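# Rehang a wet bracket on both hooks of its bar

## Task

A newly painted bracket has come off one of its two hooks and now hangs from a drying-rack bar by the other hook only. Get it hanging from that same bar by both hooks again. Since the paint is wet, the task fails if a bracket is touched by anything other than a hook, so neither gripper nor anything held may contact any bracket.

## Robot and tools

Robot: two six-joint arms, left_arm and right_arm, each with a two-finger gripper. Scene frame: origin at table-top height midway between the nominal bases, +x out over the table, +z up, left_arm on the +y side (image sides do not follow these names). Calibrated bases: left_arm at (-0.057, +0.507, +0.013) m, right_arm at (-0.050, -0.513, +0.013) m, both nearly unrotated about z. A camera stand is fixed behind the arms.

Gripper geometry: fingers point along the gripper's +z axis and close along its x axis. end_effector_position is the point between the pads; fingertips extend 17.5 mm past it. A block juts about 10 cm toward the gripper's -y side and rotates with it, so watch it near the rack and brackets.

The number row. Every arm command is a row of 18 numbers, each in [-1, 1], always covering both arms: left dx, dy, dz, rx, ry, rz, gripper position, force_limit, speed, then the same nine for the right. dx..rz are an offset, not a pose: measured from that arm's Hand target at the start of the action or move, along the Hand target's own axes. 1.0 equals 0.6 m or 180 degrees; rx, ry, rz form a single rotation vector. Sending all six as 0 holds (re-requests) the Hand target. Gripper position: +1 open (50 mm gap), about -0.65 pads meet, -1 closes until blocked. force_limit: -1 about 20 N, 0 about 102 N, +1 about 185 N per pad. speed: -1 is 20 mm/s, 0 is 85, +1 is 150; both start at +1. Re-send the last gripper numbers to leave a gripper unchanged, because 0 is a real command. Commanded orientation is clipped to within 32 degrees of the measured one per step.

execute_actions(actions, cameras): actions is a list of actions; each action is a list of up to 15 rows, one per 1/30 s step, each row counted from the action's start pose; a short action repeats its last row. An empty list returns state plus all camera images. cameras: names, ["all"], or [].

move(target, speed, blend, stop_force, zero, blocking, cameras): straight-line path of each gripper toward an offset target (one row, or up to 15 rows all measured from the same starting Hand targets). speed in m/s, 0.002 to 3.6, default 0.25 (rotation up to twice that in rad/s), single value or one per target. blend in m rounds corners in a list; 0 stops at each. stop_force in N, 3 to 120, ends an arm's path when its wrist sensor feels that much push; zero (default true) re-zeros first; don't use it when rotating or when pulling away from a contact. blocking=false returns early (not with stop_force). Moves stop after 10 s total and do not avoid obstacles. Result adds a move: line such as done, off_target, moving, held or fault, plus limits=paced (clipped) or limits=held (steps withheld).

wait(seconds 0 to 10), stop() brakes a running move, zoom_image(camera, region [x0, y0, x1, y1] in pixels, at most 504 by 504) on the newest images, zero_wrist_force(arm), finished_scene(scene) ends the scene irreversibly.

Cameras: cam_high, cam_low, cam_left_wrist, cam_right_wrist, each 672x504.

Results: end_effector_position (m) and end_effector_quat_wxyz in the scene frame, velocities; Hand target (the next offsets start from it; a gripper may settle short, so resend the gap); Joint positions, velocities ("within noise" when still), torques; Wrist force and torque in gripper axes plus the peak since last shown; motor temperatures; Tool commands; object_status (0 moving, 1 blocked while opening, 2 blocked while closing = holding, 3 reached position or pads met); position_measured in counts, opening about (250 - counts) x 0.202 mm.

Avoid: any contact with a bracket except by its hooks; dropping or knocking anything off the table; hitting the rack or table hard. Arms are stiff: aiming even slightly beyond a firm contact can trigger a fault. Contact torque at a joint limit (130 N m for shoulders and elbow, 24.3 N m for each wrist) or an outside force near 150 N stops that arm for 10 s. Motors over 85 °C brake the arm for 30 to 60 s; MOTOR HOT appears from 70 °C. Keep arms apart (a clearance check helps but is not complete; pressing between them can end the scene), do not route paths close to an arm's own base, and expect overshoot and lag when moving fast.

Each tool is called after ">>>" by a JSON object that holds its "op" and its "data", one argument or row to a line.

## Session

>>> {"op": "execute_actions", "data": {
  "actions": []
}}

Scene clock: 0.00 s.
left_arm: end_effector_position=(+0.2729, +0.4743, +0.2029) position_measured=3 object_status=3 end_effector_quat_wxyz=(-0.282, +0.935, +0.129, -0.173) | right_arm: end_effector_position=(+0.2138, -0.1157, +0.2086) position_measured=3 object_status=3 end_effector_quat_wxyz=(-0.207, +0.503, +0.703, -0.458)
Joint positions: left_arm=[-0.697 -1.586 1.934 -1.258 -1.421 0.601] | right_arm=[4.2 -2.171 -1.244 -2.29 2.008 0.466]
Joint velocities: within noise
Joint torques (N m): no reading
Motor temperatures (°C): left_arm=[31 28 27 32 31 32] | right_arm=[28 31 29 34 33 37]
Wrist force (N): no reading
Wrist torque (N m): no reading
Wrist force, peak (N): no reading
Hand target: left_arm +0.2729, +0.4743, +0.2029; -0.282, +0.935, +0.129, -0.173 | right_arm +0.2138, -0.1157, +0.2086; -0.207, +0.503, +0.703, -0.458
Tool commands: left_gripper/position=+1.0 left_gripper/force_limit=+1.0 left_gripper/speed=+1.0 right_gripper/position=+1.0 right_gripper/force_limit=+1.0 right_gripper/speed=+1.0

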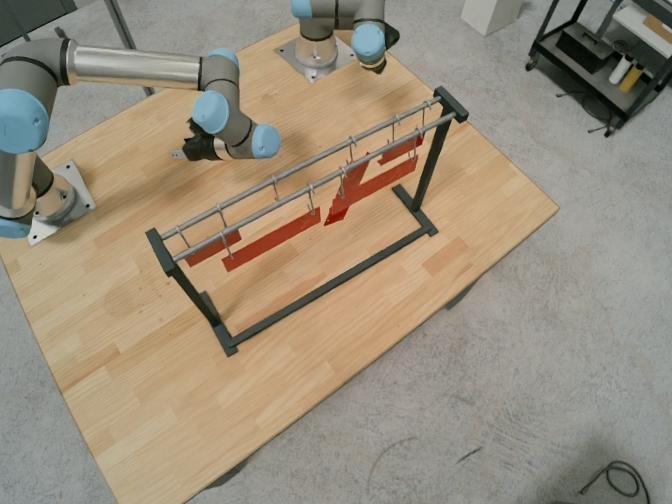

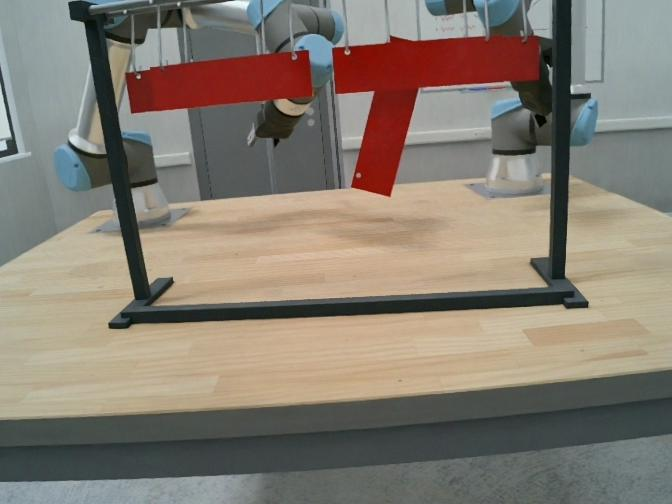

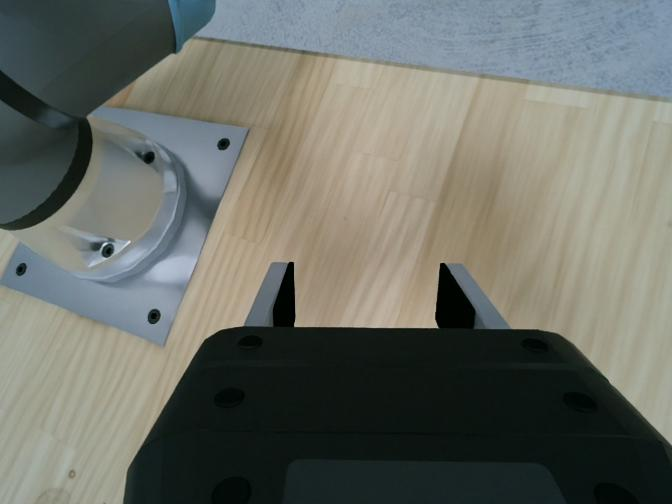

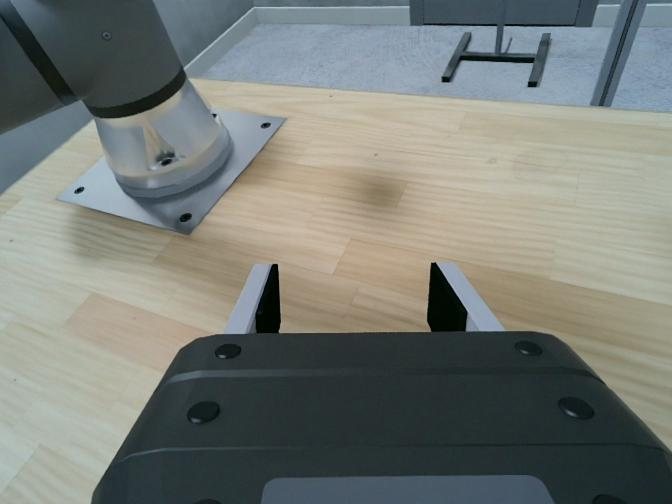

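>>> {"op": "zoom_image", "data": {
  "camera": "cam_high",
  "region": [300, 80, 480, 240]
}}

>>> {"op": "zoom_image", "data": {
  "camera": "cam_high",
  "region": [140, 140, 340, 290]
}}

>>> {"op": "zoom_image", "data": {
  "camera": "cam_low",
  "region": [320, 0, 590, 210]
}}

>>> {"op": "zoom_image", "data": {
  "camera": "cam_low",
  "region": [60, 0, 340, 210]
}}

Scaled by 2.800.

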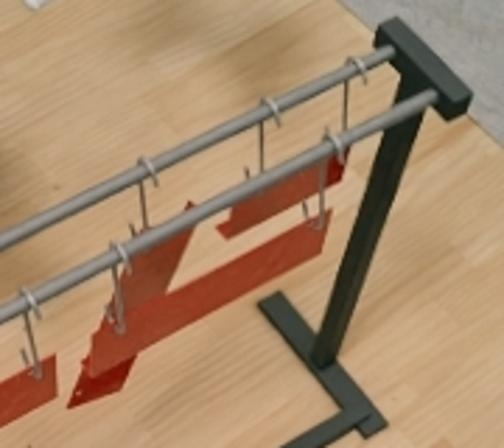

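Scaled by 2.520.

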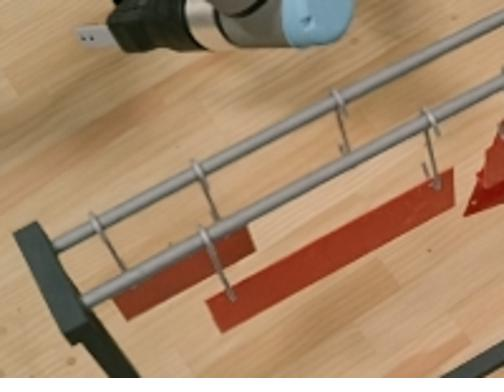

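Scaled by 1.867.

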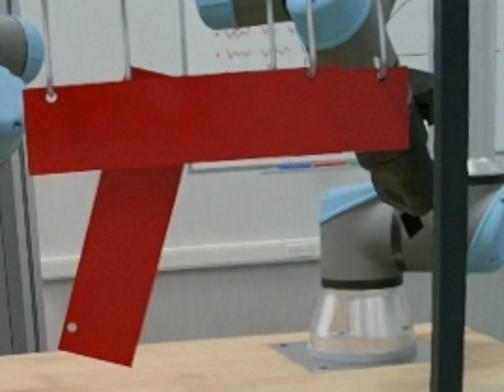

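Scaled by 1.800.

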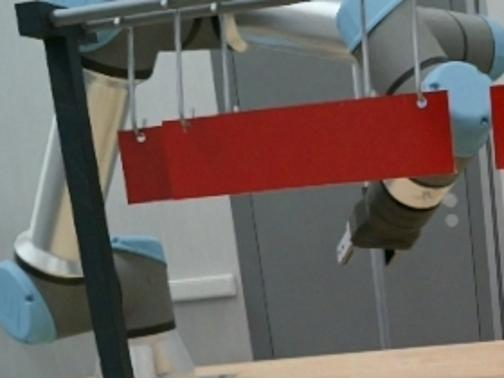

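>>> {"op": "move", "data": {
  "target": [
    [0,0,0,0,0,0,1,1,1,-0.239,-0.271,-0.026,-0.311,-0.193,-0.430,1,1,1],
    [0,0,0,0,0,0,1,1,1,-0.178,-0.248,-0.087,-0.0224,-0.821,-0.2375,1,1,1]
  ],
  "speed": 0.5,
  "blend": 0.03,
  "cameras": ["all"]
}}

Scene clock: 28.97 s.
left_arm: end_effector_position=(+0.2729, +0.4743, +0.2029) position_measured=3 object_status=3 end_effector_quat_wxyz=(-0.282, +0.935, +0.129, -0.173) | right_arm: end_effector_position=(+0.2195, -0.2000, +0.3792) position_measured=3 object_status=3 end_effector_quat_wxyz=(+0.500, -0.500, +0.500, -0.500)
Joint positions: left_arm=[-0.697 -1.586 1.934 -1.258 -1.421 0.601] | right_arm=[5.145 -1.35 -2.079 -2.855 0.409 0.001]
Joint torques (N m): left_arm=[0.66 -24.39 -22.4 -1.25 0.7 0.04] | right_arm=[7.55 -0.65 11.16 -3.16 -2.15 1.33]
Wrist force (N): left_arm=[-0.3 0.1 0.2] | right_arm=[-0.9 -0.6 -0.4]
Wrist torque (N m): left_arm=[0.02 0.03 0.00] | right_arm=[-0.44 0.03 0.04]
Wrist force, peak (N): left_arm=[-0.7 -0.2 0.3] | right_arm=[-0.5 -1.9 -1.8]
Hand target: left_arm +0.2729, +0.4743, +0.2029; -0.282, +0.935, +0.129, -0.173 | right_arm +0.2195, -0.2000, +0.3792; +0.500, -0.499, +0.500, -0.500
Off the commanded pose: left_arm 0.000 m, 0 deg | right_arm 0.000 m, 0 deg.
move: done

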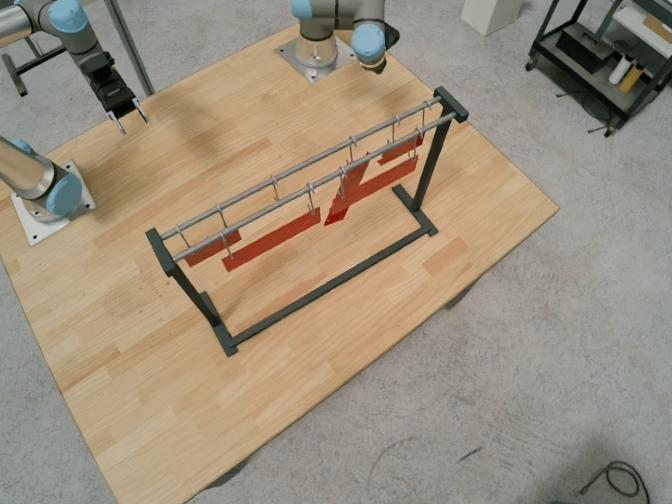

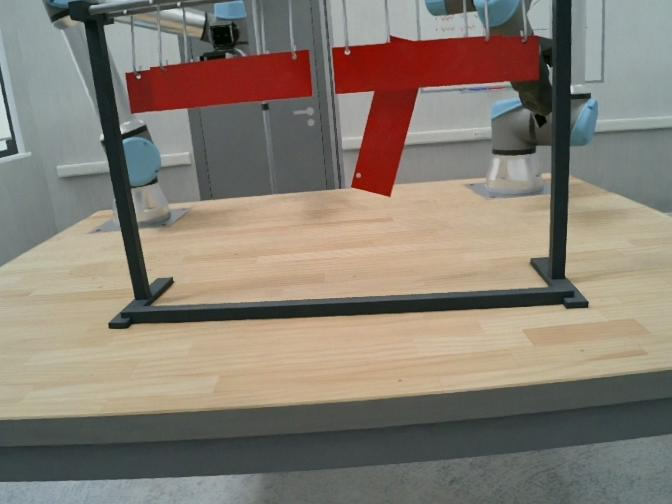

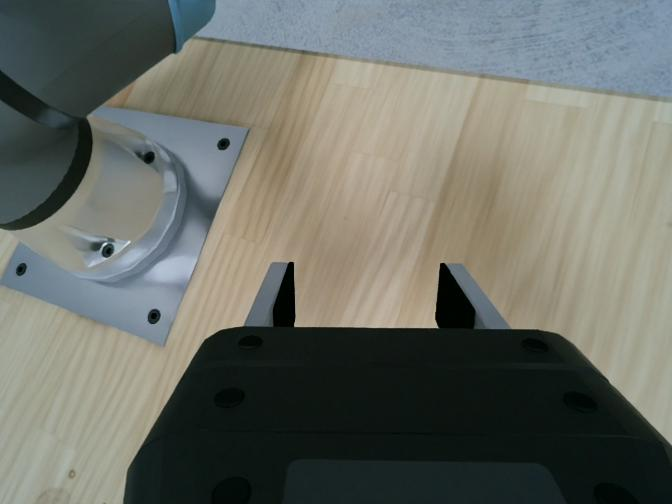

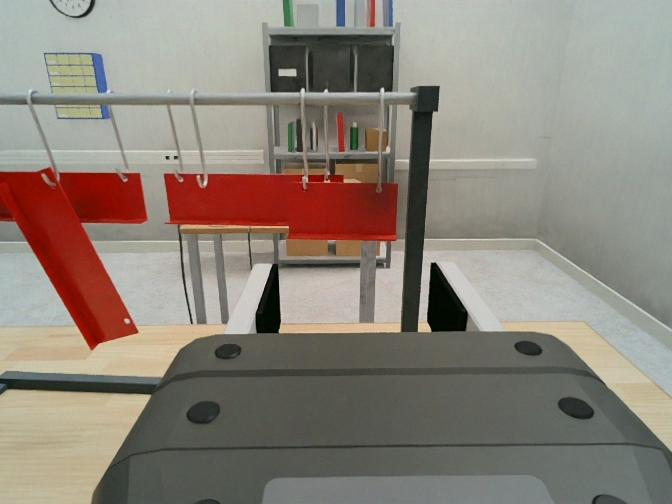

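>>> {"op": "zoom_image", "data": {
  "camera": "cam_right_wrist",
  "region": [0, 70, 230, 360]
}}

>>> {"op": "zoom_image", "data": {
  "camera": "cam_right_wrist",
  "region": [150, 70, 450, 260]
}}

Scaled by 1.738.

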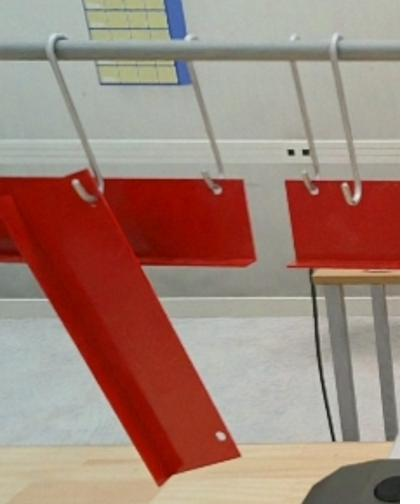

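Scaled by 1.680.

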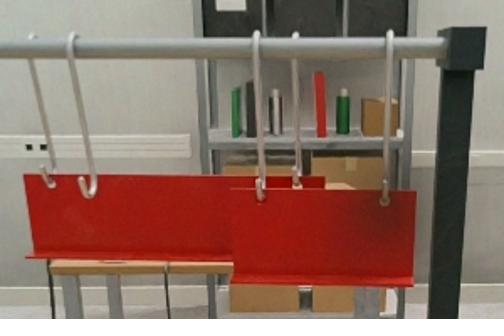

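>>> {"op": "move", "data": {
  "target": [0,0,0,0,0,0,1,1,1,-0.233,0,0,0,0,0,1,1,1],
  "cameras": ["cam_right_wrist","cam_high"]
}}

>>> {"op": "zoom_image", "data": {
  "camera": "cam_right_wrist",
  "region": [100, 60, 420, 380]
}}

>>> {"op": "zoom_image", "data": {
  "camera": "cam_right_wrist",
  "region": [240, 70, 400, 220]
}}

Scene clock: 37.30 s.
left_arm: end_effector_position=(+0.2729, +0.4743, +0.2029) position_measured=3 object_status=3 end_effector_quat_wxyz=(-0.282, +0.935, +0.129, -0.173) | right_arm: end_effector_position=(+0.2196, -0.0603, +0.3794) position_measured=3 object_status=3 end_effector_quat_wxyz=(+0.500, -0.500, +0.500, -0.500)
Joint positions: left_arm=[-0.697 -1.586 1.934 -1.258 -1.421 0.601] | right_arm=[5.013 -1.708 -1.737 -2.839 0.277 0.002]
Joint torques (N m): left_arm=[0.92 -24.06 -22.52 -1.23 0.71 0.15] | right_arm=[-6.13 14.35 35.81 -2.79 -2.13 1.29]
Wrist force (N): left_arm=[-0.1 0.2 0.3] | right_arm=[-0.6 -0.8 -0.2]
Wrist torque (N m): left_arm=[0.02 0.00 0.00] | right_arm=[-0.46 -0.03 0.06]
Wrist force, peak (N): left_arm=[-0.3 0.0 0.6] | right_arm=[-2.3 -0.5 -0.6]
Hand target: left_arm +0.2729, +0.4743, +0.2029; -0.282, +0.935, +0.129, -0.173 | right_arm +0.2196, -0.0602, +0.3794; +0.500, -0.499, +0.500, -0.500
Off the commanded pose: left_arm 0.000 m, 0 deg | right_arm 0.000 m, 0 deg.
move: done
Images, in order (width x height): cam_high 672x504, cam_right_wrist 672x504.

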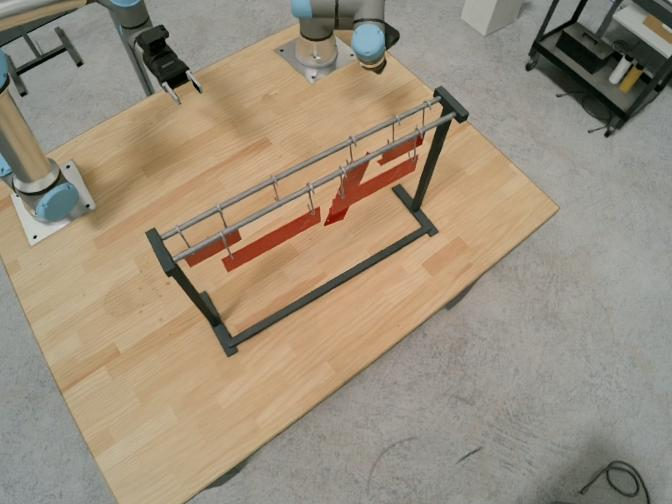

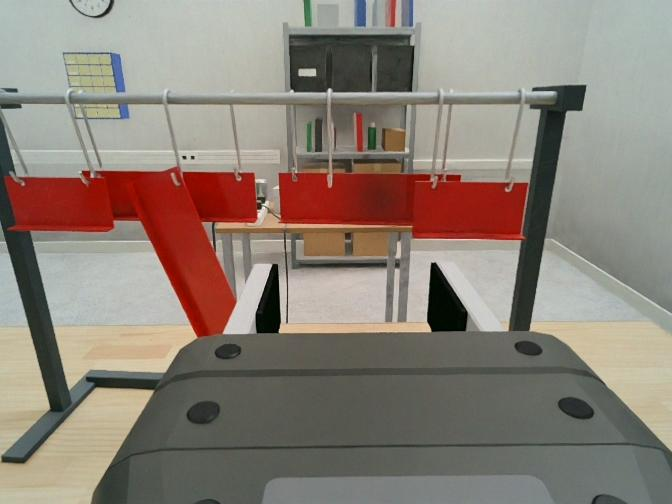

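Scaled by 1.575.

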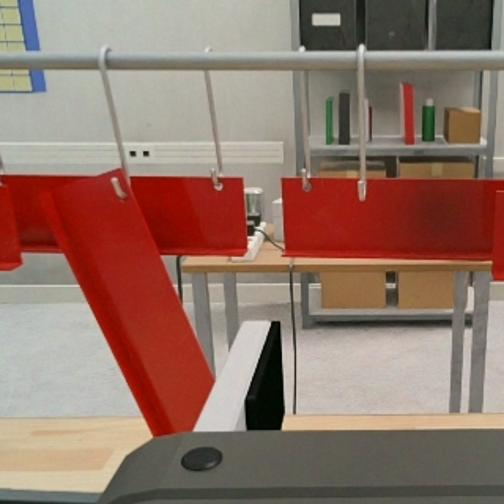

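Scaled by 3.150.

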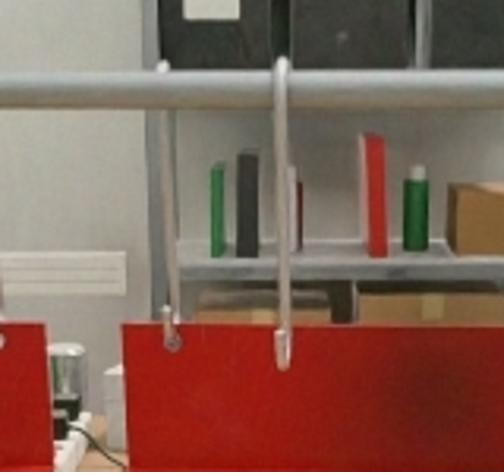

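>>> {"op": "move", "data": {
  "target": [-0.148,0.034,-0.441,0.168,0.847,0.410,1,1,1,0,0,0.1667,0,0,0,1,1,1],
  "speed": 0.4,
  "cameras": ["all"]
}}

>>> {"op": "zoom_image", "data": {
  "camera": "cam_right_wrist",
  "region": [100, 30, 420, 350]
}}

>>> {"op": "zoom_image", "data": {
  "camera": "cam_left_wrist",
  "region": [200, 50, 504, 300]
}}

Scene clock: 60.77 s.
left_arm: end_effector_position=(+0.3016, +0.2981, +0.4199) position_measured=3 object_status=3 end_effector_quat_wxyz=(+0.246, -0.244, +0.660, -0.666) | right_arm: end_effector_position=(+0.3196, -0.0602, +0.3795) position_measured=3 object_status=3 end_effector_quat_wxyz=(+0.500, -0.499, +0.500, -0.500)
Joint positions: left_arm=[-2.485 -3.363 2.267 -0.344 0.009 1.44] | right_arm=[4.788 -1.74 -1.7 -2.846 0.052 0.004]
Joint torques (N m): left_arm=[-10.84 40.63 -25.49 -0.91 4.3 -1.7] | right_arm=[-5.74 16.82 36.27 -2.39 -2.24 1.39]
Wrist force (N): left_arm=[1.9 -0.6 -1.2] | right_arm=[-0.7 -0.8 -0.2]
Wrist torque (N m): left_arm=[-0.01 -0.06 0.28] | right_arm=[-0.48 -0.02 0.07]
Wrist force, peak (N): left_arm=[2.3 -0.3 -1.5] | right_arm=[-0.9 -1.0 -0.3]
Hand target: left_arm +0.3001, +0.2998, +0.4200; +0.223, -0.223, +0.671, -0.671 | right_arm +0.3196, -0.0602, +0.3795; +0.500, -0.499, +0.500, -0.500
Off the commanded pose: left_arm 0.002 m, 4 deg | right_arm 0.000 m, 0 deg.
shoulder posture changed (left arm): the wrist came as close to joint 1's axis as it can, and the arm is now in the other of its two shoulder postures.
move: off_target (left_arm)

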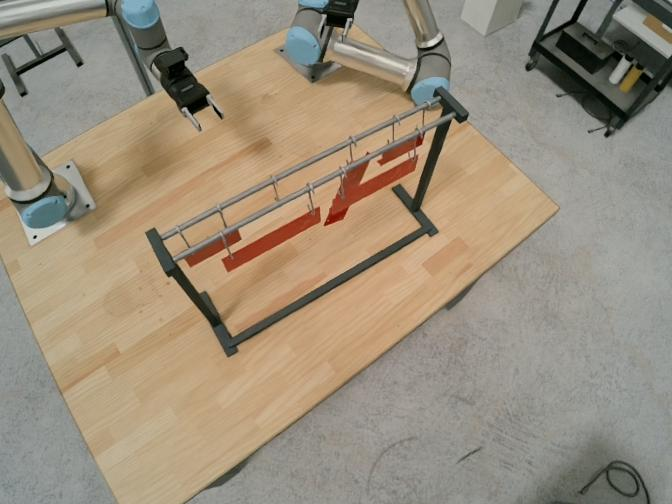

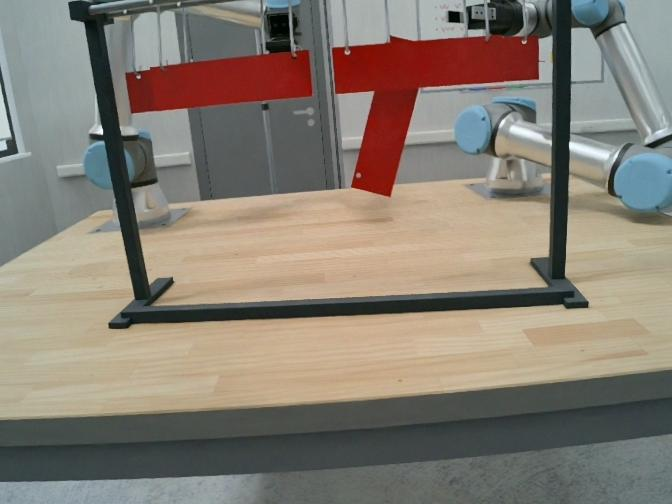

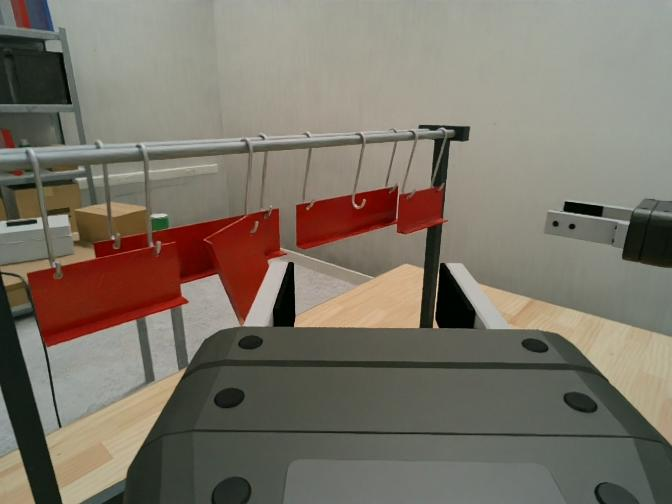

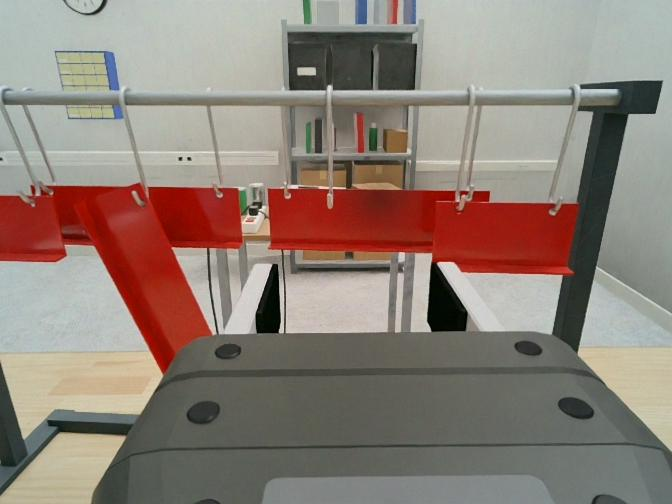

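Scaled by 1.575.

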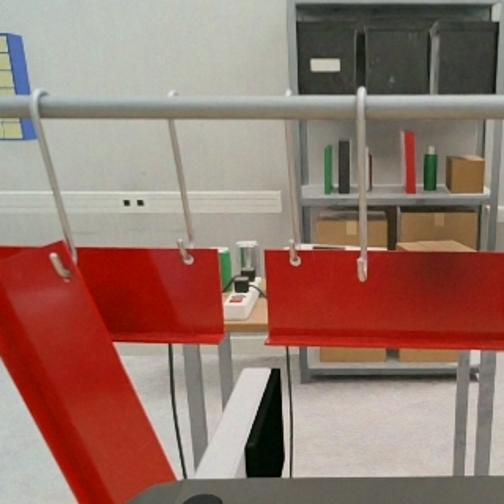

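Scaled by 1.658.

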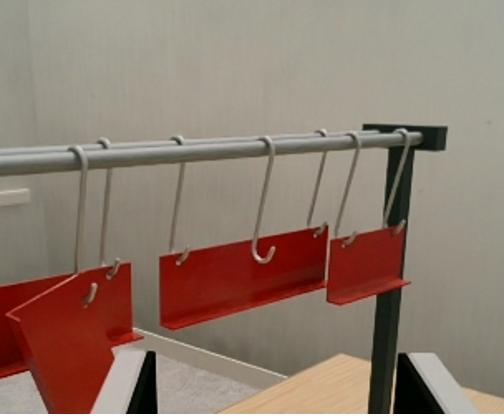

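>>> {"op": "zoom_image", "data": {
  "camera": "cam_left_wrist",
  "region": [330, 110, 430, 220]
}}

>>> {"op": "zoom_image", "data": {
  "camera": "cam_left_wrist",
  "region": [190, 120, 310, 330]
}}

Scaled by 4.582.

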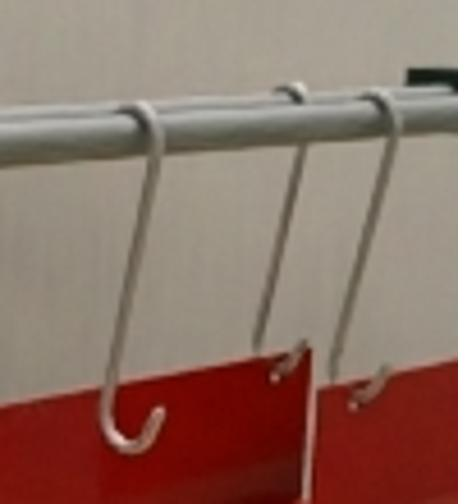

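Scaled by 2.400.

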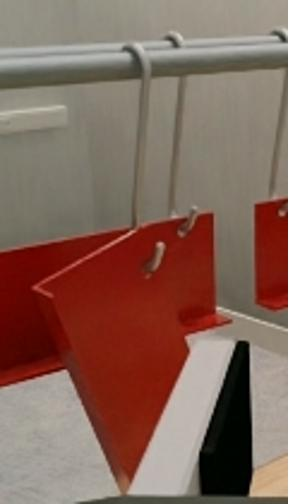

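>>> {"op": "move", "data": {
  "target": [0,0,0,0,0,0,1,1,1,-0.0142,-0.0592,0.25,0,0,0,1,1,1],
  "speed": 0.2,
  "cameras": ["cam_left_wrist","cam_right_wrist"]
}}

>>> {"op": "zoom_image", "data": {
  "camera": "cam_left_wrist",
  "region": [320, 90, 500, 250]
}}

Scene clock: 84.20 s.
left_arm: end_effector_position=(+0.3016, +0.2981, +0.4199) position_measured=3 object_status=3 end_effector_quat_wxyz=(+0.246, -0.244, +0.660, -0.666) | right_arm: end_effector_position=(+0.4696, -0.0518, +0.4150) position_measured=3 object_status=3 end_effector_quat_wxyz=(+0.500, -0.499, +0.500, -0.500)
Joint positions: left_arm=[-2.486 -3.363 2.267 -0.344 0.009 1.44] | right_arm=[4.477 -1.87 -1.442 -2.97 -0.259 0]
Joint torques (N m): left_arm=[-11.33 41.59 -26.25 -1.2 4.22 -1.4] | right_arm=[-5.3 23.98 38.05 -1.45 -2.12 1.3]
Wrist force (N): left_arm=[1.9 -0.6 -1.6] | right_arm=[-0.6 -0.7 -0.3]
Wrist torque (N m): left_arm=[-0.02 -0.05 0.28] | right_arm=[-0.47 -0.02 0.08]
Wrist force, peak (N): left_arm=[2.2 -0.3 -1.5] | right_arm=[-0.8 -0.3 -1.7]
Hand target: left_arm +0.3016, +0.2981, +0.4199; +0.246, -0.244, +0.660, -0.666 (not the last commanded pose) | right_arm +0.4696, -0.0518, +0.4150; +0.500, -0.499, +0.500, -0.500
Off the commanded pose: left_arm 0.002 m, 4 deg | right_arm 0.000 m, 0 deg.
move: off_target (left_arm)
Images, in order (width x height): cam_left_wrist 672x504, cam_right_wrist 672x504.

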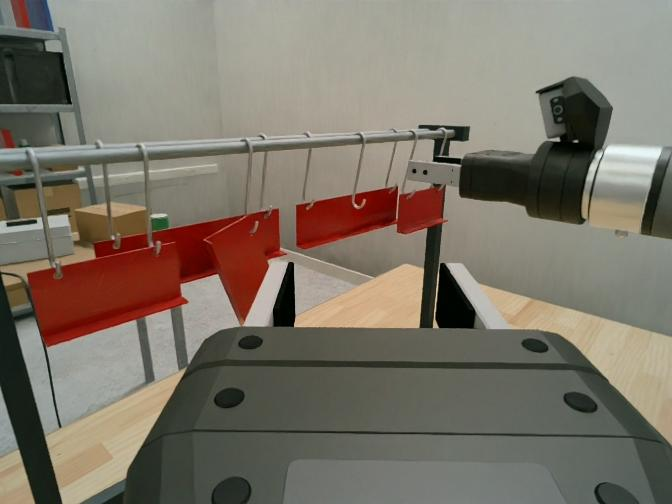

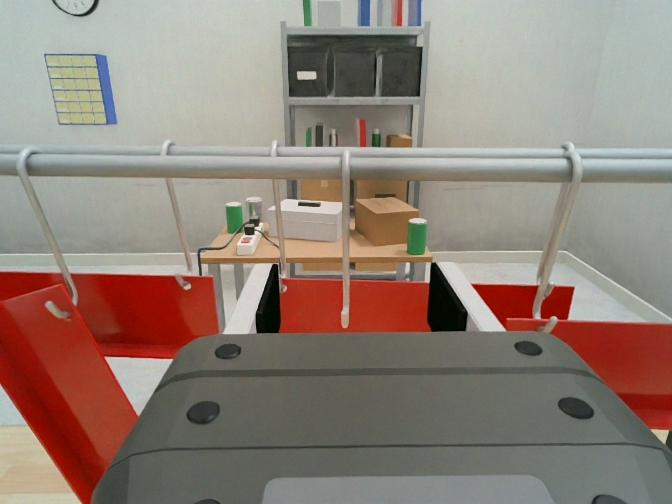

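Scaled by 2.800.

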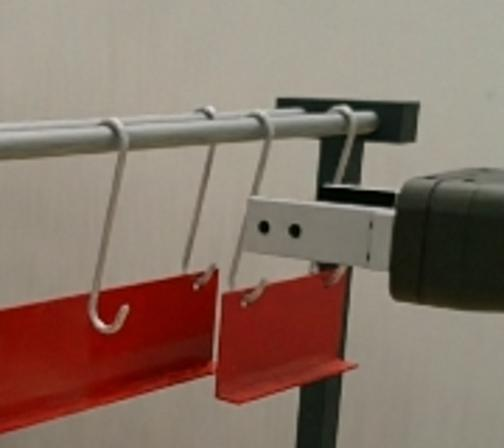

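>>> {"op": "move", "data": {
  "target": [0,0,0,0,0,0,1,1,1,0,0,0.117,0,0,0,1,1,1],
  "speed": 0.15,
  "cameras": ["cam_left_wrist","cam_right_wrist","cam_high"]
}}

>>> {"op": "zoom_image", "data": {
  "camera": "cam_left_wrist",
  "region": [320, 90, 500, 250]
}}

>>> {"op": "zoom_image", "data": {
  "camera": "cam_right_wrist",
  "region": [240, 180, 460, 370]
}}

Scene clock: 88.80 s.
left_arm: end_effector_position=(+0.3016, +0.2981, +0.4199) position_measured=3 object_status=3 end_effector_quat_wxyz=(+0.246, -0.244, +0.660, -0.666) | right_arm: end_effector_position=(+0.5397, -0.0519, +0.4150) position_measured=3 object_status=3 end_effector_quat_wxyz=(+0.500, -0.499, +0.500, -0.500)
Joint positions: left_arm=[-2.486 -3.363 2.267 -0.344 0.009 1.44] | right_arm=[4.352 -1.963 -1.315 -3.005 -0.384 0.001]
Joint torques (N m): left_arm=[-10.63 41.14 -25.3 -1.01 4.39 -1.46] | right_arm=[-5.73 27.71 37.84 -1.26 -2 1.46]
Wrist force (N): left_arm=[1.8 -0.3 -1.3] | right_arm=[-0.6 -0.6 -0.2]
Wrist torque (N m): left_arm=[0.03 -0.02 0.28] | right_arm=[-0.43 -0.03 0.10]
Wrist force, peak (N): left_arm=[2.2 -0.3 -1.6] | right_arm=[-0.6 -0.7 -1.4]
Hand target: left_arm +0.3016, +0.2981, +0.4199; +0.246, -0.244, +0.660, -0.666 | right_arm +0.5398, -0.0519, +0.4150; +0.500, -0.499, +0.500, -0.500
Off the commanded pose: left_arm 0.000 m, 0 deg | right_arm 0.000 m, 0 deg.
move: done
Images, in order (width x height): cam_high 672x504, cam_left_wrist 672x504, cam_right_wrist 672x504.

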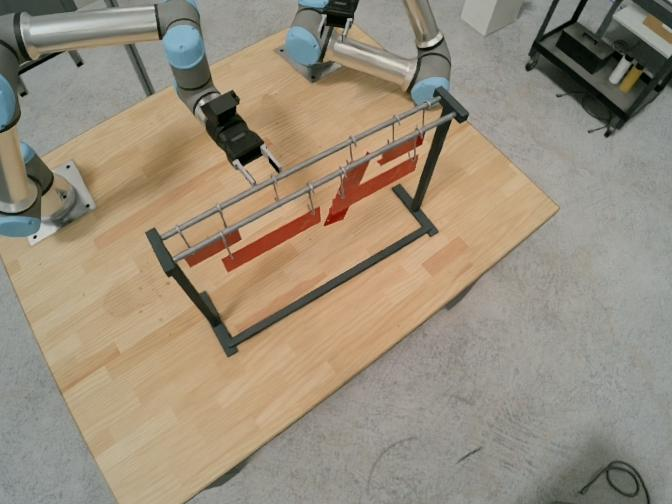

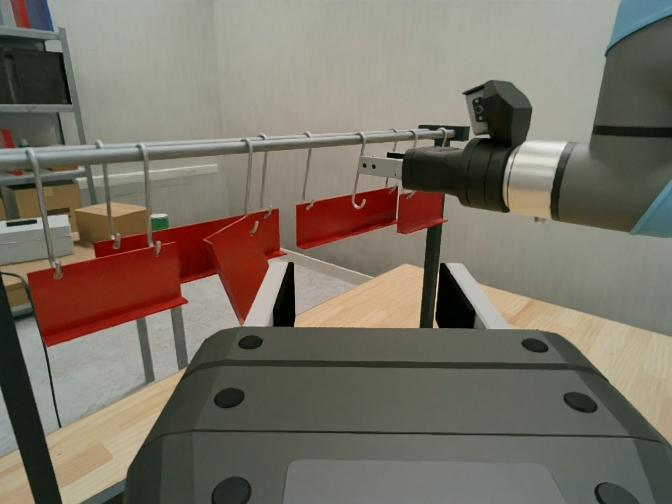

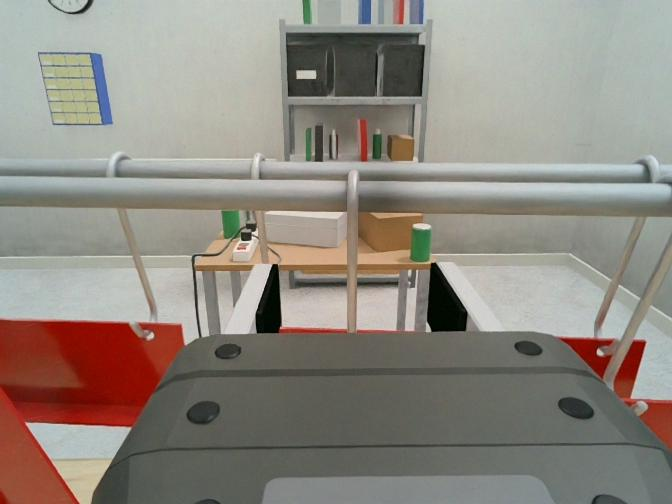

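Scaled by 2.800.

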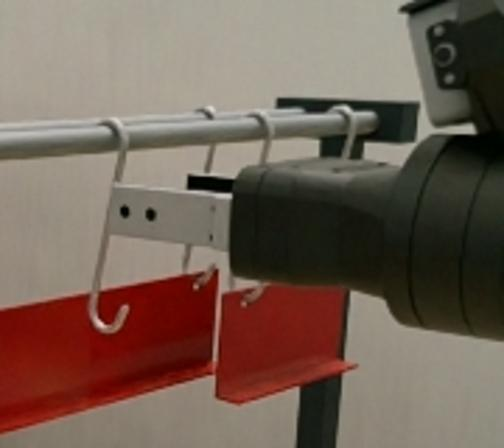

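Scaled by 2.291.

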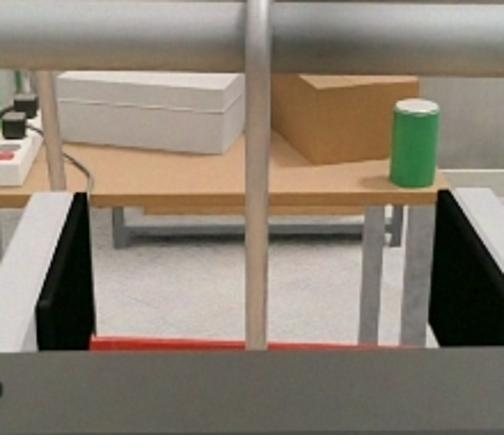

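>>> {"op": "move", "data": {
  "target": [0,0,0,0,0,0,1,1,1,0,0.008,0.037,0,0,0,1,1,1],
  "speed": 0.08,
  "cameras": ["cam_left_wrist","cam_right_wrist"]
}}

>>> {"op": "zoom_image", "data": {
  "camera": "cam_left_wrist",
  "region": [320, 110, 420, 230]
}}

>>> {"op": "zoom_image", "data": {
  "camera": "cam_right_wrist",
  "region": [240, 160, 460, 350]
}}

Scene clock: 96.40 s.
left_arm: end_effector_position=(+0.3016, +0.2981, +0.4199) position_measured=3 object_status=3 end_effector_quat_wxyz=(+0.246, -0.244, +0.660, -0.666) | right_arm: end_effector_position=(+0.5619, -0.0519, +0.4102) position_measured=3 object_status=3 end_effector_quat_wxyz=(+0.500, -0.499, +0.500, -0.500)
Joint positions: left_arm=[-2.486 -3.363 2.267 -0.344 0.009 1.44] | right_arm=[4.315 -1.997 -1.278 -3.008 -0.42 0.001]
Joint torques (N m): left_arm=[-10.22 40.82 -25.04 -1.05 4.32 -1.39] | right_arm=[-5.84 29.18 38.18 -1.25 -1.97 1.31]
Wrist force (N): left_arm=[2.1 -0.3 -1.2] | right_arm=[-0.7 -0.8 -0.2]
Wrist torque (N m): left_arm=[0.02 -0.06 0.27] | right_arm=[-0.47 0.00 0.09]
Wrist force, peak (N): left_arm=[2.4 -0.1 -1.3] | right_arm=[-0.7 -1.0 -0.5]
Hand target: left_arm +0.3016, +0.2981, +0.4199; +0.246, -0.244, +0.660, -0.666 | right_arm +0.5620, -0.0519, +0.4102; +0.500, -0.499, +0.500, -0.500
Off the commanded pose: left_arm 0.000 m, 0 deg | right_arm 0.000 m, 0 deg.
move: done
Images, in order (width x height): cam_left_wrist 672x504, cam_right_wrist 672x504.

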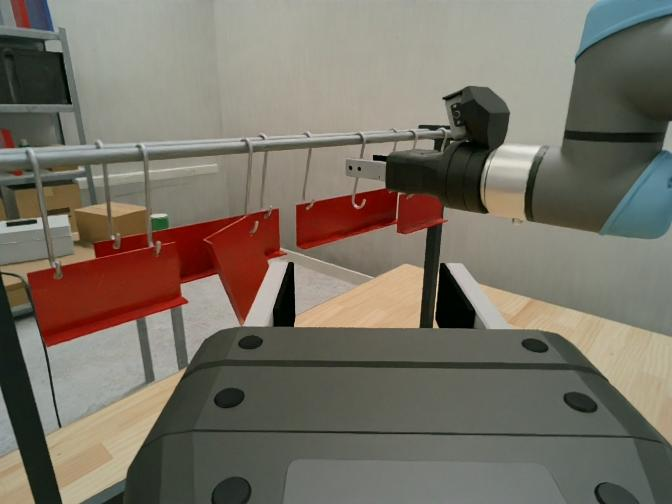

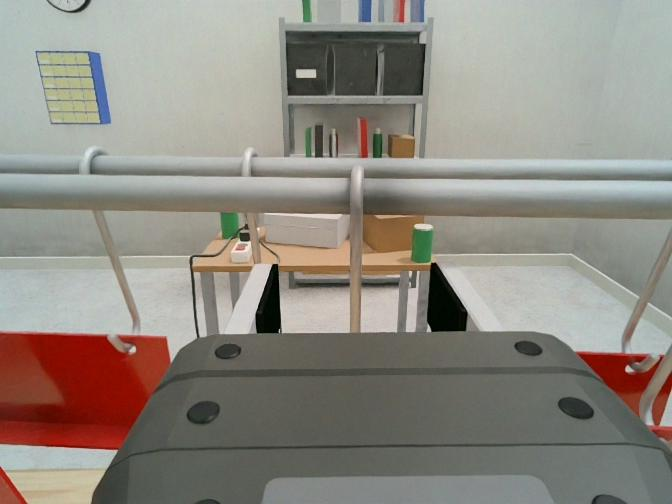

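Scaled by 4.200.

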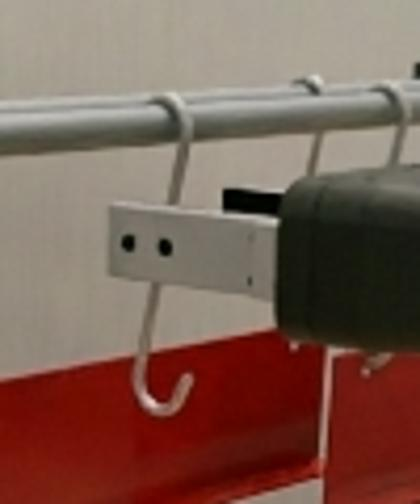

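Scaled by 2.291.

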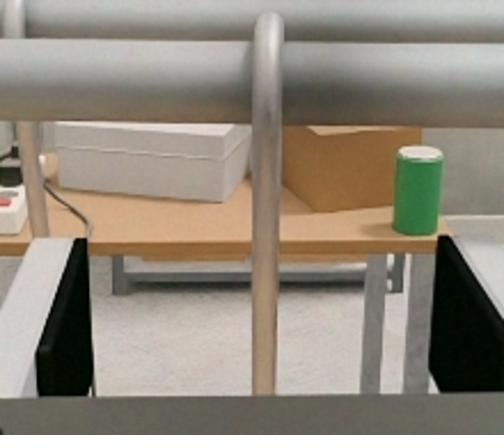

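>>> {"op": "move", "data": {
  "target": [
    [0,0,0,0,0,0,1,1,1,0,0,0.006,0,0,0,1,1,1],
    [0,0,0,0,0,0,1,1,1,0,0,0.006,0,0,0,-1,-0.7,-0.7]
  ],
  "speed": 0.08,
  "cameras": ["cam_left_wrist","cam_right_wrist"]
}}

>>> {"op": "zoom_image", "data": {
  "camera": "cam_left_wrist",
  "region": [320, 110, 420, 230]
}}

>>> {"op": "zoom_image", "data": {
  "camera": "cam_right_wrist",
  "region": [240, 160, 460, 350]
}}

Scene clock: 100.80 s.
left_arm: end_effector_position=(+0.3016, +0.2981, +0.4199) position_measured=3 object_status=3 end_effector_quat_wxyz=(+0.246, -0.244, +0.660, -0.666) | right_arm: end_effector_position=(+0.5656, -0.0519, +0.4102) position_measured=236 object_status=2 end_effector_quat_wxyz=(+0.500, -0.499, +0.500, -0.500)
Joint positions: left_arm=[-2.486 -3.363 2.267 -0.344 0.009 1.44] | right_arm=[4.309 -2.003 -1.27 -3.01 -0.426 0.001]
Joint torques (N m): left_arm=[-10.26 42.07 -25.59 -1.17 4.38 -1.57] | right_arm=[-5.41 30.17 37.94 -0.8 -1.41 1.36]
Wrist force (N): left_arm=[1.9 -0.5 -1.3] | right_arm=[-0.6 -0.6 -0.2]
Wrist torque (N m): left_arm=[-0.01 -0.03 0.28] | right_arm=[-0.47 -0.01 0.10]
Wrist force, peak (N): left_arm=[2.4 -0.1 -1.3] | right_arm=[-0.8 -0.9 -0.1]
Hand target: left_arm +0.3016, +0.2981, +0.4199; +0.246, -0.244, +0.660, -0.666 | right_arm +0.5656, -0.0519, +0.4102; +0.500, -0.499, +0.500, -0.500
Off the commanded pose: left_arm 0.000 m, 0 deg | right_arm 0.000 m, 0 deg.
move: done
Images, in order (width x height): cam_left_wrist 672x504, cam_right_wrist 672x504.

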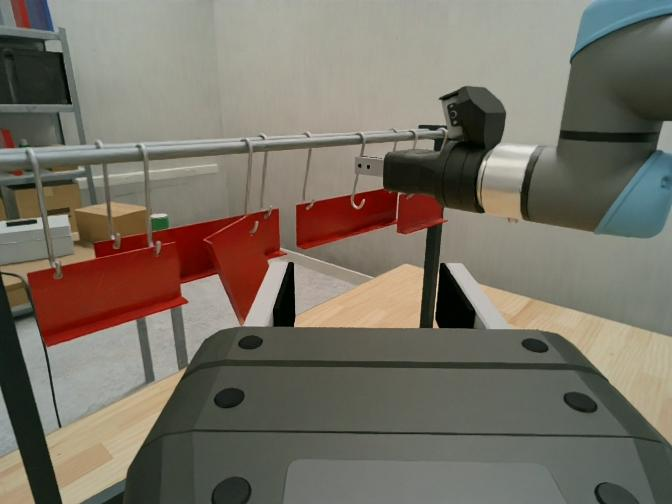

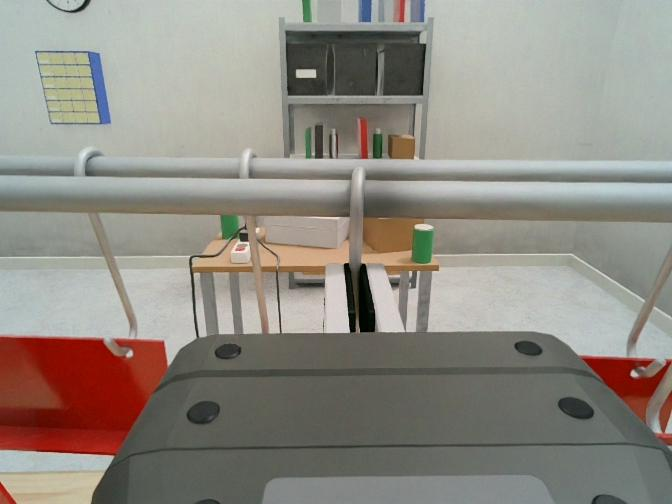

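Scaled by 4.200.

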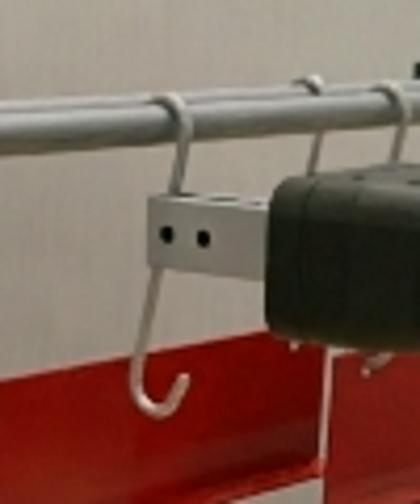

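Scaled by 2.291.

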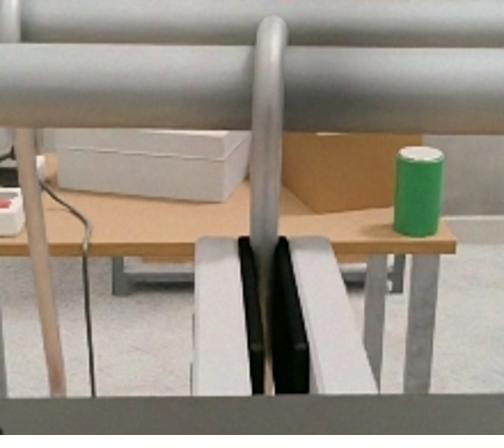

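>>> {"op": "zoom_image", "data": {
  "camera": "cam_right_wrist",
  "region": [320, 240, 410, 340]
}}

Scaled by 5.040.

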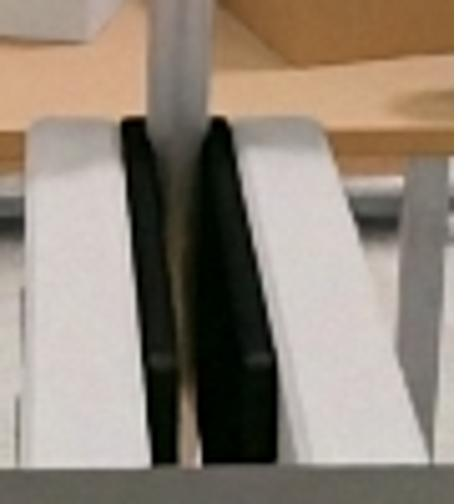

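>>> {"op": "move", "data": {
  "target": [0,0,0,0,0,0,1,1,1,0,-0.0217,0,0,0,0,-1,-0.7,-0.7],
  "speed": 0.04,
  "stop_force": 8,
  "cameras": ["cam_left_wrist","cam_right_wrist"]
}}

>>> {"op": "zoom_image", "data": {
  "camera": "cam_left_wrist",
  "region": [320, 90, 420, 210]
}}

>>> {"op": "zoom_image", "data": {
  "camera": "cam_right_wrist",
  "region": [240, 160, 460, 350]
}}

Scene clock: 108.77 s.
left_arm: end_effector_position=(+0.3016, +0.2981, +0.4199) position_measured=3 object_status=3 end_effector_quat_wxyz=(+0.246, -0.244, +0.660, -0.666) | right_arm: end_effector_position=(+0.5656, -0.0519, +0.4232) position_measured=236 object_status=2 end_effector_quat_wxyz=(+0.500, -0.499, +0.500, -0.500)
Joint positions: left_arm=[-2.486 -3.363 2.267 -0.344 0.009 1.44] | right_arm=[4.309 -1.999 -1.242 -3.042 -0.426 0.001]
Joint torques (N m): left_arm=[-11.59 40.35 -25.99 -1.12 4.05 -1.28] | right_arm=[-5.31 55.57 38.11 1.56 -1.03 1.05]
Wrist force (N): left_arm=[1.9 -0.3 -1.3] | right_arm=[-1.5 8.5 -6.9]
Wrist torque (N m): left_arm=[0.02 -0.05 0.28] | right_arm=[-0.24 -0.01 0.09]
Wrist force, peak (N): left_arm=[2.4 -0.4 -1.4] | right_arm=[-1.6 8.6 -6.9]
Hand target: left_arm +0.3016, +0.2981, +0.4199; +0.246, -0.244, +0.660, -0.666 | right_arm +0.5656, -0.0519, +0.4232; +0.500, -0.499, +0.500, -0.500
Off the commanded pose: left_arm 0.000 m, 0 deg | right_arm 0.000 m, 0 deg.
move: contact (right_arm)
Images, in order (width x height): cam_left_wrist 672x504, cam_right_wrist 672x504.

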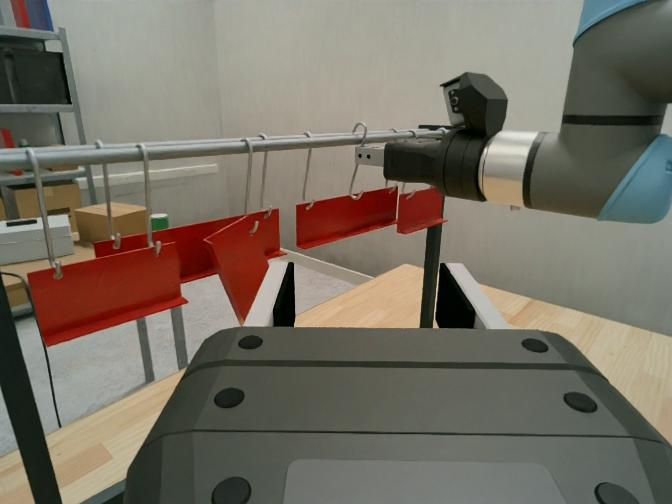

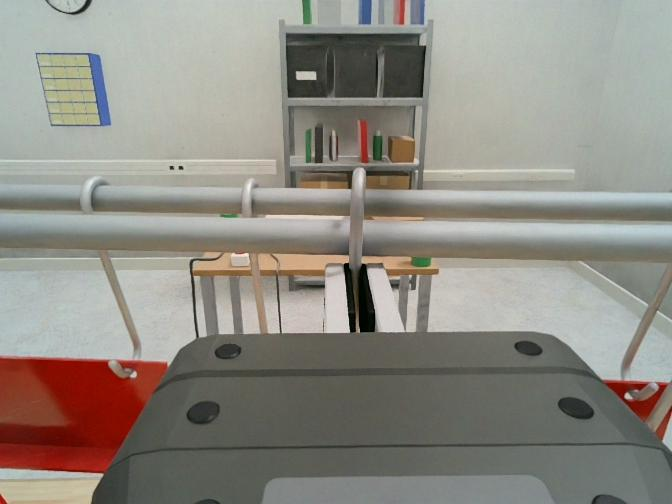

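Scaled by 4.200.

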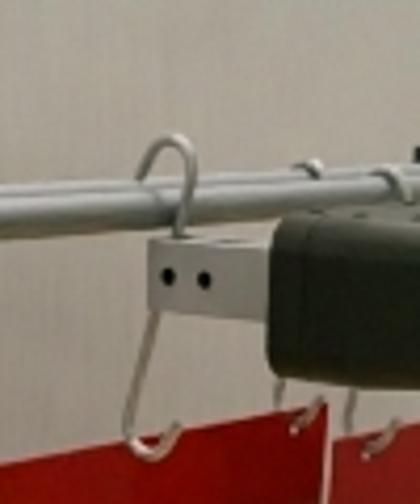

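Scaled by 2.291.

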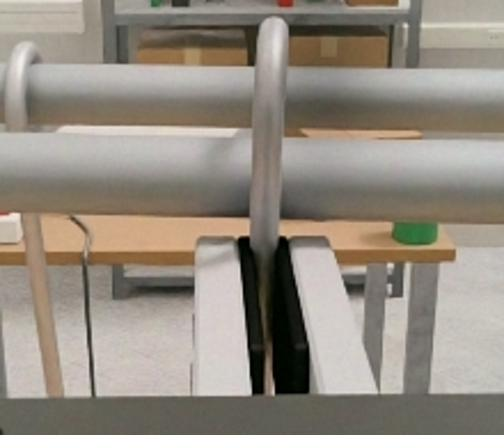

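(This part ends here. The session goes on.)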